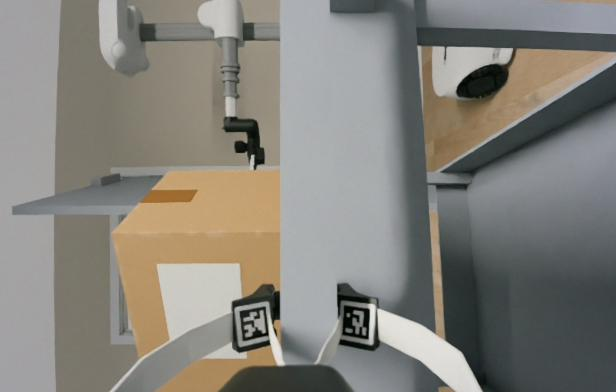

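>>> {"method": "move", "body": {
  "blocking": false,
  "cameras": [],
  "r1": {"base":{"translate_m":0.55,"strafe_m":0.115},"contact_limits":{"translate_m":0.7},"pace":"slow"}
}}

>>> {"method": "wait", "body": {
  "seconds": 7,
  "cameras": ["r1_wrist_camera","r1_head_camera"]
}}

Scene clock: 544.70 s.
move: r1 moving
r1.base_odometry: x=-3.298 y=+2.300 heading=-0.260
r1.turned_by_wheels: +0.000
r1.turned_by_imu: +0.000
r1.base_tilt: forward=-1.6 right=+1.3
r1.lidar_m: 0.36 0.36 2.63 2.48 2.55 3.22 3.07 3.12 2.37 2.23 2.29 0.43
r1.base_status: translate_m moving; strafe_m moving
r1.joint_positions: lift_m=+0.690 arm_m=+0.000 wrist_yaw_rad=+0.001 wrist_pitch_rad=+0.007 wrist_roll_rad=+1.569 gripper_m=-0.029
r1.joint_status: not commanded
r1.measured_speeds: translate_m=+0.049 strafe_m=+0.009 rotate_rad=-0.001 lift_m=+0.000 arm_m=+0.000 wrist_yaw_rad=+0.000 wrist_pitch_rad=+0.000 wrist_roll_rad=+0.000
r1.motor_effort: lift_m=+16(16) arm_m=+4(4) wheel_0=+6(8) wheel_1=+6(6) wheel_2=-6(7)
r1.servo_current: wrist_yaw_rad=33(52) wrist_pitch_rad=39(52) wrist_roll_rad=26(59) gripper_m=52(65)
r1.contact_limits: translate_m 0.7
r1.hand_pose: x=+0.4593 y=-0.0872 z=+0.8665 quat_wxyz=(+0.708, +0.706, +0.003, -0.002) (m; r1's base frame)
r1.wrist_depth_mm: - - 1618 1708 274 282 282 / - - - 259 260 1499 1182 / - - - 251 252 1756 - / - - 615 241 244 - - / - 462 462 178 237 - - / - 488 469 183 229 - - / - - 178 135 223 - -
r2: as last shown
r2.lidar_m: 0.56 1.29 0.92 1.33 2.41 1.57 1.42 1.44 1.04 0.94 0.86 0.63
r2.motor_effort: lift_m=+21(21) arm_m=-5(6) wheel_0=+13(13) wheel_1=+1(2) wheel_2=+14(14)
r2.servo_current: wrist_yaw_rad=98(111) wrist_pitch_rad=46(46) wrist_roll_rad=52(59) gripper_m=98(104)
r2.contact_limits: translate_m 0.9
r2.wrist_depth_mm: - - - 162 211 182 - / - - - 163 212 183 167 / - - - 167 218 189 169 / - - - 168 216 187 170 / 809 - - 166 217 187 171 / 809 - 184 167 181 189 171 / - - - - 216 182 -
pictures: none
No camera images: "cameras" was empty.

Scene clock: 551.07 s.
earlier move: r1 done
r1.base_odometry: x=-2.750 y=+2.270 heading=-0.261
r1.turned_by_wheels: +0.000
r1.turned_by_imu: -0.002
r1.base_tilt: forward=-1.6 right=+1.2
r1.lidar_m: 0.37 0.35 2.53 2.39 2.48 3.25 3.66 3.51 2.50 2.33 2.40 0.45
r1.base_status: done
r1.joint_positions: lift_m=+0.690 arm_m=+0.000 wrist_yaw_rad=-0.003 wrist_pitch_rad=+0.007 wrist_roll_rad=+1.569 gripper_m=-0.029
r1.joint_status: not commanded
r1.measured_speeds: all 0
r1.motor_effort: lift_m=+16(16) arm_m=+4(4) wheel_0=+0(8) wheel_1=+2(7) wheel_2=-4(11)
r1.servo_current: wrist_yaw_rad=39(72) wrist_pitch_rad=52(59) wrist_roll_rad=46(72) gripper_m=52(65)
r1.contact_limits: translate_m 0.7
r1.hand_pose: x=+0.4590 y=-0.0883 z=+0.8665 quat_wxyz=(+0.708, +0.707, +0.001, -0.004) (m; r1's base frame)
r1.wrist_depth_mm: - - - 257 258 287 286 / - - - 252 253 1756 1205 / - - - 244 246 1756 - / - 585 539 180 241 - - / 1921 466 462 176 236 - - / 1983 504 480 184 183 - - / 1921 544 180 133 224 124 -
r2.base_odometry: x=-2.481 y=-2.180 heading=-1.297
r2.turned_by_wheels: +0.000
r2.turned_by_imu: +0.001
r2.base_tilt: forward=-0.6 right=+0.0
r2.lidar_m: 0.54 0.64 0.74 4.87 2.39 1.55 1.41 1.45 1.05 0.93 0.85 0.64
r2.base_status: not commanded
r2.joint_positions: lift_m=+0.860 arm_m=+0.150 wrist_yaw_rad=+0.518 wrist_pitch_rad=+0.002 wrist_roll_rad=+0.000 gripper_m=-0.029
r2.joint_status: not commanded
r2.measured_speeds: all 0
r2.motor_effort: lift_m=+21(21) arm_m=-6(6) wheel_0=+12(13) wheel_1=+2(2) wheel_2=+14(14)
r2.servo_current: wrist_yaw_rad=98(117) wrist_pitch_rad=39(46) wrist_roll_rad=46(65) gripper_m=104(104)
r2.contact_limits: translate_m 0.9
r2.hand_pose: x=+0.6149 y=+0.0669 z=+1.0375 quat_wxyz=(+0.967, +0.000, +0.001, +0.256) (m; r2's base frame)
r2.wrist_depth_mm: - - - 163 211 182 - / - - - 163 212 184 168 / - - - 167 217 189 169 / - - 591 167 216 187 170 / 442 488 554 166 217 187 171 / 436 484 183 167 180 188 172 / 439 459 544 - 214 182 -
wait: 6.37 of 7 s (r1 has come to rest)
pictures: r1_head_camera, r1_wrist_camera
Images, in order (width x height): r1_head_camera 420x560, r1_wrist_camera 616x392.

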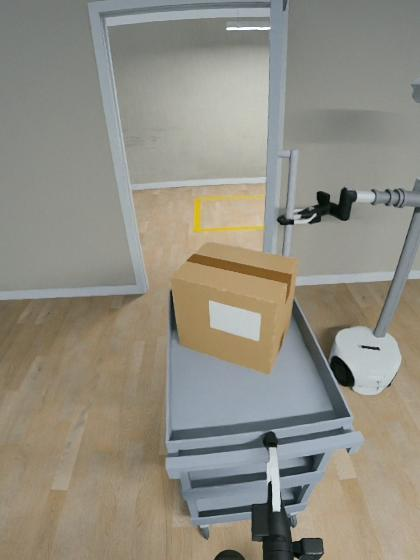

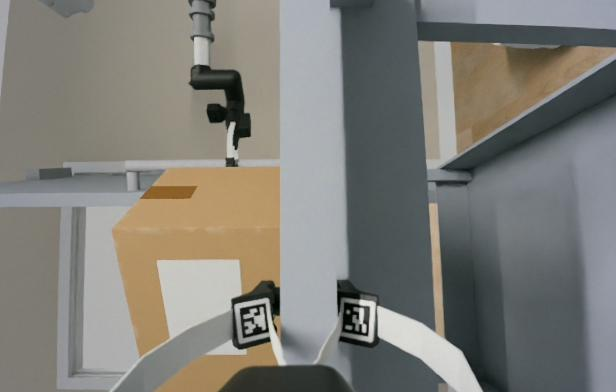

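>>> {"method": "wait", "body": {
  "seconds": 0,
  "cameras": ["r2_head_camera","r2_head_left_camera","r1_head_right_camera","r2_wrist_camera"]
}}

Scene clock: 566.63 s.
r1.base_odometry: x=-2.750 y=+2.270 heading=-0.261
r1.turned_by_wheels: +0.000
r1.turned_by_imu: +0.000
r1.base_tilt: forward=-1.6 right=+1.3
r1.lidar_m: 0.37 0.37 2.55 2.41 2.44 3.28 3.61 3.53 2.46 2.32 2.38 0.43
r1.base_status: done
r1.joint_positions: lift_m=+0.690 arm_m=+0.000 wrist_yaw_rad=-0.003 wrist_pitch_rad=+0.007 wrist_roll_rad=+1.569 gripper_m=-0.029
r1.joint_status: not commanded
r1.measured_speeds: all 0
r1.motor_effort: lift_m=+16(16) arm_m=+4(4) wheel_0=+0(8) wheel_1=+2(7) wheel_2=-4(11)
r1.servo_current: wrist_yaw_rad=33(72) wrist_pitch_rad=52(59) wrist_roll_rad=46(72) gripper_m=52(65)
r1.contact_limits: translate_m 0.7
r1.hand_pose: x=+0.4590 y=-0.0883 z=+0.8665 quat_wxyz=(+0.708, +0.707, +0.001, -0.004) (m; r1's base frame)
r1.wrist_depth_mm: - - - 257 259 287 289 / - - - 253 252 1661 1205 / - - - 247 246 1708 - / - 585 549 180 241 - - / 1863 466 462 175 236 - - / 1808 504 480 183 183 - - / 1863 544 180 133 224 125 -
r2.base_odometry: x=-2.481 y=-2.180 heading=-1.297
r2.turned_by_wheels: +0.000
r2.turned_by_imu: +0.000
r2.base_tilt: forward=-0.6 right=+0.0
r2.lidar_m: 0.57 0.65 0.75 4.85 2.42 1.58 1.39 1.43 1.04 0.94 0.84 0.63
r2.base_status: not commanded
r2.joint_positions: lift_m=+0.860 arm_m=+0.150 wrist_yaw_rad=+0.518 wrist_pitch_rad=+0.002 wrist_roll_rad=+0.000 gripper_m=-0.029
r2.joint_status: not commanded
r2.measured_speeds: all 0
r2.motor_effort: lift_m=+21(21) arm_m=-6(6) wheel_0=+13(13) wheel_1=+2(2) wheel_2=+14(14)
r2.servo_current: wrist_yaw_rad=104(117) wrist_pitch_rad=39(46) wrist_roll_rad=59(65) gripper_m=98(104)
r2.contact_limits: translate_m 0.9
r2.hand_pose: x=+0.6149 y=+0.0669 z=+1.0375 quat_wxyz=(+0.967, +0.000, +0.001, +0.256) (m; r2's base frame)
r2.wrist_depth_mm: - - - 163 211 182 - / - - - 163 213 183 168 / - - - 168 217 189 168 / - - 585 168 216 187 170 / 449 492 554 166 217 187 172 / 439 480 183 168 181 189 171 / 439 462 544 - 216 181 -
pictures: r1_head_right_camera, r2_head_camera, r2_head_left_camera, r2_wrist_camera
Images, in order (width x height): r1_head_right_camera 420x672, r2_head_camera 420x560, r2_head_left_camera 420x672, r2_wrist_camera 616x392.

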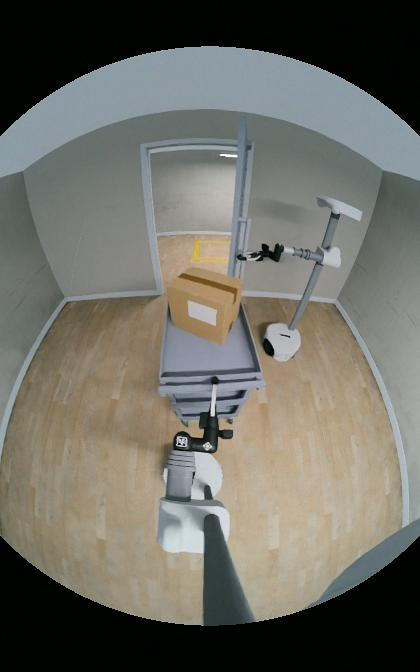

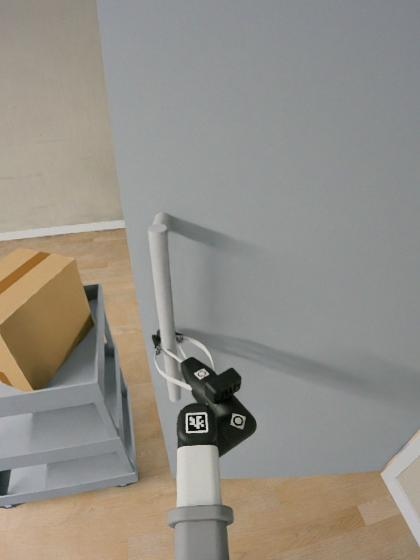

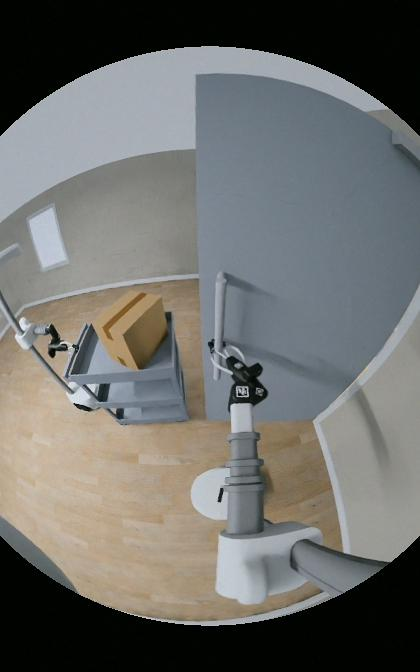

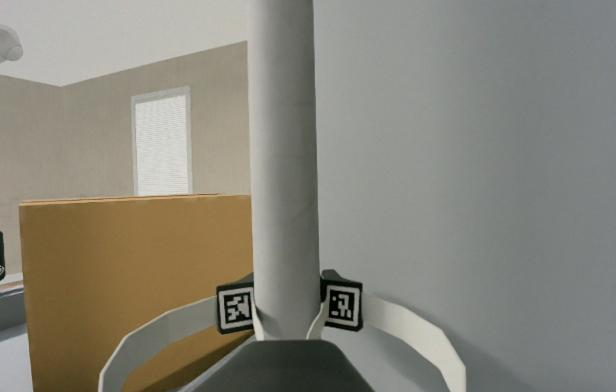

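>>> {"method": "move", "body": {
  "blocking": false,
  "cameras": [],
  "r1": {"base":{"translate_m":-0.35,"strafe_m":-0.24},"contact_limits":{"translate_m":0.7},"pace":"slow"}
}}

>>> {"method": "wait", "body": {
  "seconds": 6,
  "cameras": ["r1_wrist_camera","r1_head_right_camera"]
}}

Scene clock: 579.87 s.
move: r1 moving
r1.base_odometry: x=-2.762 y=+2.265 heading=-0.261
r1.turned_by_wheels: +0.000
r1.turned_by_imu: +0.000
r1.base_tilt: forward=-1.6 right=+1.3
r1.lidar_m: 0.37 0.38 2.54 2.40 2.47 3.25 3.64 3.51 2.46 2.30 2.36 0.44
r1.base_status: translate_m moving; strafe_m moving
r1.joint_positions: lift_m=+0.690 arm_m=+0.000 wrist_yaw_rad=-0.003 wrist_pitch_rad=+0.007 wrist_roll_rad=+1.569 gripper_m=-0.029
r1.joint_status: not commanded
r1.measured_speeds: translate_m=-0.045 strafe_m=-0.030 rotate_rad=-0.001 lift_m=+0.000 arm_m=+0.000 wrist_yaw_rad=+0.000 wrist_pitch_rad=+0.000 wrist_roll_rad=+0.000
r1.motor_effort: lift_m=+16(16) arm_m=+0(4) wheel_0=+1(2) wheel_1=-5(7) wheel_2=+6(7)
r1.servo_current: wrist_yaw_rad=59(59) wrist_pitch_rad=39(59) wrist_roll_rad=39(52) gripper_m=59(59)
r1.contact_limits: translate_m 0.7
r1.hand_pose: x=+0.4590 y=-0.0882 z=+0.8665 quat_wxyz=(+0.708, +0.707, +0.001, -0.003) (m; r1's base frame)
r1.wrist_depth_mm: - - - 256 257 287 287 / - - - 252 251 1708 1205 / - - - 245 246 1756 - / 1863 535 530 180 240 - - / 1983 469 462 176 235 - - / 1921 512 484 183 231 - - / 1863 517 180 134 225 124 -
r2: as last shown
r2.base_tilt: forward=-0.6 right=+0.1
r2.lidar_m: 0.57 0.62 0.77 4.86 2.39 1.56 1.40 1.41 1.05 0.93 0.87 0.64
r2.servo_current: wrist_yaw_rad=98(111) wrist_pitch_rad=39(46) wrist_roll_rad=52(52) gripper_m=91(104)
r2.contact_limits: translate_m 0.9
r2.wrist_depth_mm: - - - 163 211 182 - / - - - 163 212 185 168 / - - - 167 217 189 168 / - 707 585 168 216 187 170 / 445 500 559 167 217 187 170 / 445 484 183 167 180 189 172 / 442 469 559 - 216 182 -
pictures: none
No camera images: "cameras" was empty.

Scene clock: 584.80 s.
earlier move: r1 done
r1.base_odometry: x=-3.149 y=+2.128 heading=-0.260
r1.turned_by_wheels: +0.000
r1.turned_by_imu: -0.001
r1.base_tilt: forward=-1.6 right=+1.3
r1.lidar_m: 0.35 0.35 2.76 2.60 2.69 3.40 3.27 3.17 2.22 2.10 2.15 0.46
r1.base_status: done
r1.joint_positions: lift_m=+0.690 arm_m=+0.000 wrist_yaw_rad=+0.002 wrist_pitch_rad=+0.007 wrist_roll_rad=+1.569 gripper_m=-0.029
r1.joint_status: not commanded
r1.measured_speeds: all 0
r1.motor_effort: lift_m=+16(16) arm_m=-4(4) wheel_0=+5(7) wheel_1=-4(9) wheel_2=+2(9)
r1.servo_current: wrist_yaw_rad=46(78) wrist_pitch_rad=52(59) wrist_roll_rad=52(65) gripper_m=59(59)
r1.contact_limits: translate_m 0.7
r1.hand_pose: x=+0.4594 y=-0.0870 z=+0.8664 quat_wxyz=(+0.708, +0.706, +0.003, -0.002) (m; r1's base frame)
r1.wrist_depth_mm: - - 1430 1397 290 294 297 / - - - - 272 1255 1205 / - - - 263 259 1756 - / - - 1430 249 249 - - / - 459 459 180 239 - - / - 473 466 186 229 - - / - 492 178 135 220 - -
r2.base_odometry: x=-2.481 y=-2.180 heading=-1.297
r2.turned_by_wheels: +0.000
r2.turned_by_imu: +0.001
r2.base_tilt: forward=-0.7 right=+0.1
r2.lidar_m: 0.56 0.93 0.73 1.07 2.37 1.57 1.40 1.44 1.04 0.93 0.83 0.62
r2.base_status: not commanded
r2.joint_positions: lift_m=+0.860 arm_m=+0.150 wrist_yaw_rad=+0.518 wrist_pitch_rad=+0.002 wrist_roll_rad=+0.000 gripper_m=-0.029
r2.joint_status: not commanded
r2.measured_speeds: all 0
r2.motor_effort: lift_m=+21(21) arm_m=-6(6) wheel_0=+12(13) wheel_1=+2(2) wheel_2=+14(15)
r2.servo_current: wrist_yaw_rad=98(117) wrist_pitch_rad=39(46) wrist_roll_rad=39(59) gripper_m=104(104)
r2.contact_limits: translate_m 0.9
r2.hand_pose: x=+0.6149 y=+0.0669 z=+1.0375 quat_wxyz=(+0.967, +0.000, +0.001, +0.256) (m; r2's base frame)
r2.wrist_depth_mm: - - - 163 211 182 - / - - - 163 211 184 167 / - - - 167 218 189 168 / - - - 168 216 187 171 / 654 - - 166 217 187 171 / 647 - 183 167 181 189 172 / - - - - 216 182 -
wait: 4.93 of 6 s (r1 has come to rest)
pictures: r1_head_right_camera, r1_wrist_camera
Images, in order (width x height): r1_head_right_camera 420x672, r1_wrist_camera 616x392.

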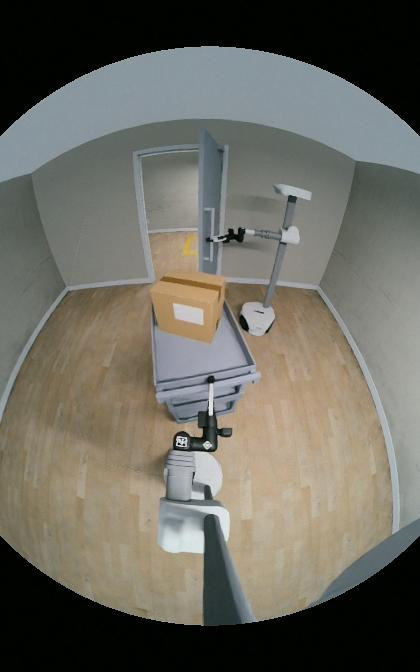

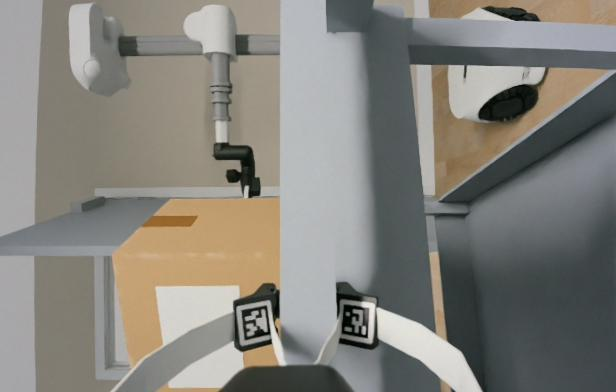

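>>> {"method": "move", "body": {
  "blocking": false,
  "cameras": [],
  "r1": {"base":{"translate_m":-0.04,"strafe_m":-0.17},"contact_limits":{"translate_m":0.7},"pace":"slow"}
}}

>>> {"method": "wait", "body": {
  "seconds": 3,
  "cameras": ["r1_wrist_camera","r1_head_right_camera"]
}}

Scene clock: 593.30 s.
move: r1 moving
r1.base_odometry: x=-3.156 y=+2.117 heading=-0.260
r1.turned_by_wheels: +0.001
r1.turned_by_imu: +0.000
r1.base_tilt: forward=-1.6 right=+1.2
r1.lidar_m: 0.37 0.35 2.77 2.64 2.71 3.40 3.27 3.16 2.25 2.08 2.16 0.44
r1.base_status: translate_m moving; strafe_m moving
r1.joint_positions: lift_m=+0.690 arm_m=+0.000 wrist_yaw_rad=+0.002 wrist_pitch_rad=+0.007 wrist_roll_rad=+1.569 gripper_m=-0.029
r1.joint_status: not commanded
r1.measured_speeds: translate_m=-0.011 strafe_m=-0.049 rotate_rad=+0.001 lift_m=+0.000 arm_m=+0.000 wrist_yaw_rad=+0.002 wrist_pitch_rad=+0.000 wrist_roll_rad=+0.000
r1.motor_effort: lift_m=+16(16) arm_m=-4(4) wheel_0=+9(10) wheel_1=-8(8) wheel_2=+6(6)
r1.servo_current: wrist_yaw_rad=46(59) wrist_pitch_rad=52(52) wrist_roll_rad=33(59) gripper_m=52(65)
r1.contact_limits: translate_m 0.7
r1.hand_pose: x=+0.4595 y=-0.0869 z=+0.8664 quat_wxyz=(+0.708, +0.706, +0.003, -0.002) (m; r1's base frame)
r1.wrist_depth_mm: - 1430 1464 1464 289 293 297 / - - - - 272 1308 1205 / - - - 263 259 1756 - / - - 1430 248 249 - - / - 459 459 181 239 - - / - 477 462 186 229 - - / - 492 177 129 221 - -
r2: as last shown
r2.turned_by_imu: +0.000
r2.lidar_m: 0.55 0.98 0.74 1.07 2.39 1.57 1.41 1.43 1.06 0.94 0.85 0.63
r2.motor_effort: lift_m=+21(21) arm_m=-6(6) wheel_0=+12(12) wheel_1=+2(2) wheel_2=+14(14)
r2.servo_current: wrist_yaw_rad=104(111) wrist_pitch_rad=46(46) wrist_roll_rad=46(59) gripper_m=104(104)
r2.contact_limits: translate_m 0.9
r2.wrist_depth_mm: - - - 163 211 182 - / - - - 163 212 184 167 / - - - 167 217 189 169 / - - - 168 216 187 170 / 661 - - 166 216 188 171 / 654 - 184 167 181 189 171 / - - - - 216 182 -
pictures: none
No camera images: "cameras" was empty.

Scene clock: 595.80 s.
earlier move: r1 done
r1.base_odometry: x=-3.232 y=+1.974 heading=-0.260
r1.turned_by_wheels: +0.000
r1.turned_by_imu: -0.001
r1.base_tilt: forward=-1.6 right=+1.2
r1.lidar_m: 0.33 0.31 2.94 2.78 2.83 3.33 3.23 2.97 2.07 1.92 1.98 0.46
r1.base_status: done
r1.joint_positions: lift_m=+0.690 arm_m=+0.000 wrist_yaw_rad=+0.002 wrist_pitch_rad=+0.007 wrist_roll_rad=+1.569 gripper_m=-0.029
r1.joint_status: not commanded
r1.measured_speeds: all 0
r1.motor_effort: lift_m=+16(16) arm_m=-4(4) wheel_0=+5(12) wheel_1=-2(8) wheel_2=+2(7)
r1.servo_current: wrist_yaw_rad=52(65) wrist_pitch_rad=39(59) wrist_roll_rad=33(65) gripper_m=52(65)
r1.contact_limits: translate_m 0.7
r1.hand_pose: x=+0.4595 y=-0.0868 z=+0.8664 quat_wxyz=(+0.708, +0.706, +0.003, -0.002) (m; r1's base frame)
r1.wrist_depth_mm: - - - 254 - 1661 1205 / - - 1499 1499 317 327 332 / - - - - 286 1397 1205 / - - - 258 259 1808 - / - - 647 241 245 - - / - 449 445 185 229 - - / - 452 178 129 212 - -
r2.base_odometry: x=-2.481 y=-2.180 heading=-1.297
r2.turned_by_wheels: +0.000
r2.turned_by_imu: +0.000
r2.base_tilt: forward=-0.7 right=+0.0
r2.lidar_m: 0.55 3.38 0.72 0.92 2.40 1.56 1.40 1.42 1.06 0.93 0.88 0.63
r2.base_status: not commanded
r2.joint_positions: lift_m=+0.860 arm_m=+0.150 wrist_yaw_rad=+0.518 wrist_pitch_rad=+0.002 wrist_roll_rad=+0.000 gripper_m=-0.029
r2.joint_status: not commanded
r2.measured_speeds: all 0
r2.motor_effort: lift_m=+21(21) arm_m=-6(6) wheel_0=+12(13) wheel_1=+1(2) wheel_2=+14(14)
r2.servo_current: wrist_yaw_rad=98(117) wrist_pitch_rad=46(46) wrist_roll_rad=39(59) gripper_m=98(104)
r2.contact_limits: translate_m 0.9
r2.hand_pose: x=+0.6149 y=+0.0669 z=+1.0375 quat_wxyz=(+0.967, +0.000, +0.001, +0.256) (m; r2's base frame)
r2.wrist_depth_mm: - - - 163 211 182 - / - - - 163 212 184 167 / - - - 167 218 189 168 / - - - 168 216 187 170 / - - - 167 217 188 172 / - - 184 167 181 188 172 / - - - - 215 182 -
wait: 2.50 of 3 s (r1 has come to rest)
pictures: r1_head_right_camera, r1_wrist_camera
Images, in order (width x height): r1_head_right_camera 420x672, r1_wrist_camera 616x392.

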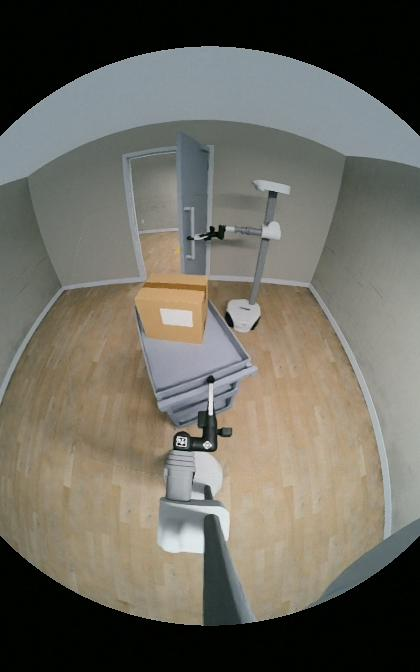

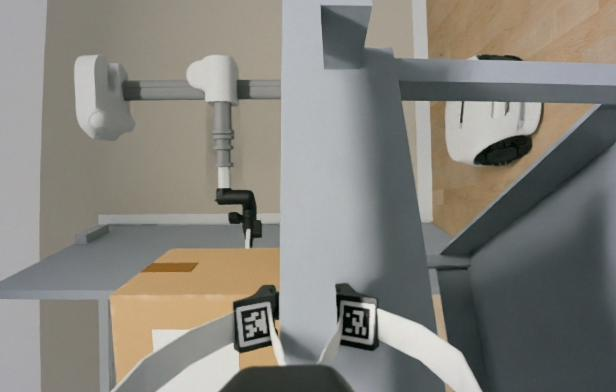

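>>> {"method": "move", "body": {
  "blocking": false,
  "cameras": [],
  "r1": {"base":{"translate_m":0.47,"strafe_m":0.2},"contact_limits":{"translate_m":0.7},"pace":"slow"}
}}

>>> {"method": "wait", "body": {
  "seconds": 7,
  "cameras": ["r1_wrist_camera","r1_head_right_camera","r2_head_left_camera"]
}}

Scene clock: 603.40 s.
move: r1 moving
r1.base_odometry: x=-3.219 y=+1.976 heading=-0.260
r1.turned_by_wheels: +0.000
r1.turned_by_imu: +0.000
r1.base_tilt: forward=-1.6 right=+1.3
r1.lidar_m: 0.31 0.31 2.94 2.77 2.86 3.36 3.22 2.96 2.07 1.90 1.99 0.45
r1.base_status: translate_m moving; strafe_m moving
r1.joint_positions: lift_m=+0.690 arm_m=+0.000 wrist_yaw_rad=+0.002 wrist_pitch_rad=+0.007 wrist_roll_rad=+1.569 gripper_m=-0.029
r1.joint_status: not commanded
r1.measured_speeds: translate_m=+0.049 strafe_m=+0.021 rotate_rad=-0.003 lift_m=+0.000 arm_m=+0.000 wrist_yaw_rad=+0.000 wrist_pitch_rad=+0.000 wrist_roll_rad=+0.000
r1.motor_effort: lift_m=+16(16) arm_m=+4(4) wheel_0=+5(8) wheel_1=+5(8) wheel_2=-8(8)
r1.servo_current: wrist_yaw_rad=52(59) wrist_pitch_rad=52(52) wrist_roll_rad=46(65) gripper_m=52(59)
r1.contact_limits: translate_m 0.7
r1.hand_pose: x=+0.4594 y=-0.0868 z=+0.8664 quat_wxyz=(+0.708, +0.706, +0.003, -0.002) (m; r1's base frame)
r1.wrist_depth_mm: - - - - - 1661 1229 / - - 1537 1499 329 332 336 / - - - - 293 1336 1229 / - - - 260 263 1708 - / - - 1499 243 245 - - / - 439 439 184 227 - - / - 442 178 133 212 124 -
r2: as last shown
r2.base_tilt: forward=-0.6 right=+0.0
r2.lidar_m: 0.53 3.35 0.73 0.93 2.37 1.55 1.40 1.42 1.03 0.94 0.83 0.64
r2.motor_effort: lift_m=+21(21) arm_m=-6(6) wheel_0=+12(13) wheel_1=+2(2) wheel_2=+14(14)
r2.servo_current: wrist_yaw_rad=104(111) wrist_pitch_rad=46(46) wrist_roll_rad=52(59) gripper_m=91(98)
r2.contact_limits: translate_m 0.9
r2.wrist_depth_mm: - - - 163 211 182 - / - - - 163 212 184 167 / - - - 167 219 189 168 / - - - 168 216 187 170 / - - - 166 217 187 171 / - - 183 168 181 187 172 / - - - - 215 182 -
pictures: none
No camera images: "cameras" was empty.

Scene clock: 609.20 s.
earlier move: r1 done
r1.base_odometry: x=-2.726 y=+2.047 heading=-0.260
r1.turned_by_wheels: +0.000
r1.turned_by_imu: -0.001
r1.base_tilt: forward=-1.6 right=+1.3
r1.lidar_m: 0.26 0.29 2.76 2.60 2.69 3.53 3.75 3.21 2.25 2.09 2.15 0.48
r1.base_status: done
r1.joint_positions: lift_m=+0.690 arm_m=+0.000 wrist_yaw_rad=-0.003 wrist_pitch_rad=+0.007 wrist_roll_rad=+1.569 gripper_m=-0.029
r1.joint_status: not commanded
r1.measured_speeds: all 0
r1.motor_effort: lift_m=+16(16) arm_m=+4(4) wheel_0=+0(8) wheel_1=+3(9) wheel_2=-3(12)
r1.servo_current: wrist_yaw_rad=52(78) wrist_pitch_rad=52(59) wrist_roll_rad=33(65) gripper_m=46(59)
r1.contact_limits: translate_m 0.7
r1.hand_pose: x=+0.4590 y=-0.0883 z=+0.8664 quat_wxyz=(+0.708, +0.707, +0.001, -0.004) (m; r1's base frame)
r1.wrist_depth_mm: - 1078 1098 1118 - 1205 904 / - - - - 332 343 345 / - - 1025 - 301 1708 1229 / - - 1060 - 263 1708 - / - - 931 242 248 - - / 1863 452 442 185 182 - - / 1863 436 178 128 210 133 -
r2.base_odometry: x=-2.481 y=-2.180 heading=-1.297
r2.turned_by_wheels: +0.000
r2.turned_by_imu: +0.001
r2.base_tilt: forward=-0.6 right=+0.0
r2.lidar_m: 0.56 0.62 0.62 1.32 2.42 1.54 1.40 1.45 1.02 0.95 0.85 0.64
r2.base_status: not commanded
r2.joint_positions: lift_m=+0.860 arm_m=+0.150 wrist_yaw_rad=+0.518 wrist_pitch_rad=+0.002 wrist_roll_rad=+0.000 gripper_m=-0.029
r2.joint_status: not commanded
r2.measured_speeds: all 0
r2.motor_effort: lift_m=+21(21) arm_m=-6(6) wheel_0=+12(13) wheel_1=+2(2) wheel_2=+14(14)
r2.servo_current: wrist_yaw_rad=98(117) wrist_pitch_rad=33(46) wrist_roll_rad=46(59) gripper_m=98(104)
r2.contact_limits: translate_m 0.9
r2.hand_pose: x=+0.6149 y=+0.0669 z=+1.0375 quat_wxyz=(+0.967, +0.000, +0.001, +0.256) (m; r2's base frame)
r2.wrist_depth_mm: - - - 163 211 182 - / - - - 163 211 184 168 / - - - 168 218 189 169 / - - 585 168 216 187 170 / 364 436 539 166 216 187 171 / 366 424 184 167 181 189 171 / 366 394 539 - 215 182 -
wait: 5.80 of 7 s (r1 has come to rest)
pictures: r1_head_right_camera, r1_wrist_camera, r2_head_left_camera
Images, in order (width x height): r1_head_right_camera 420x672, r1_wrist_camera 616x392, r2_head_left_camera 420x672.

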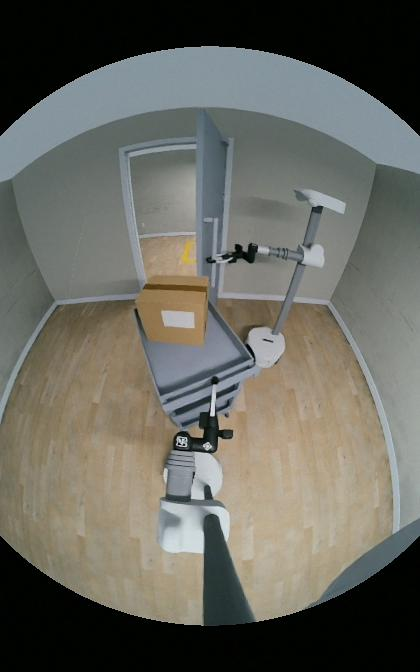

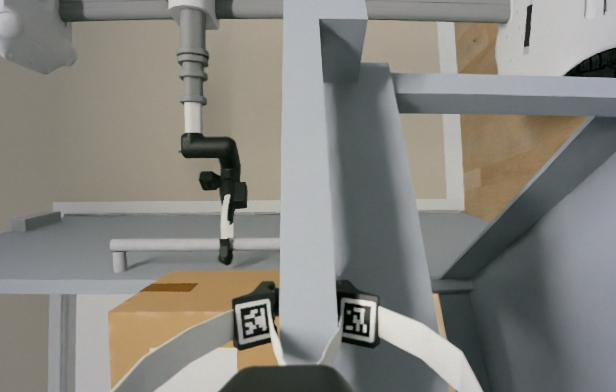

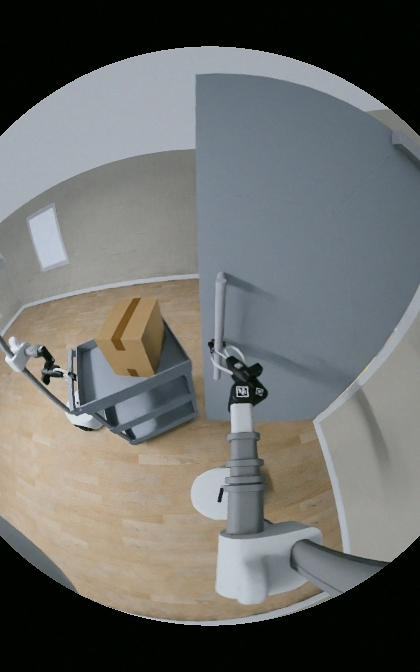

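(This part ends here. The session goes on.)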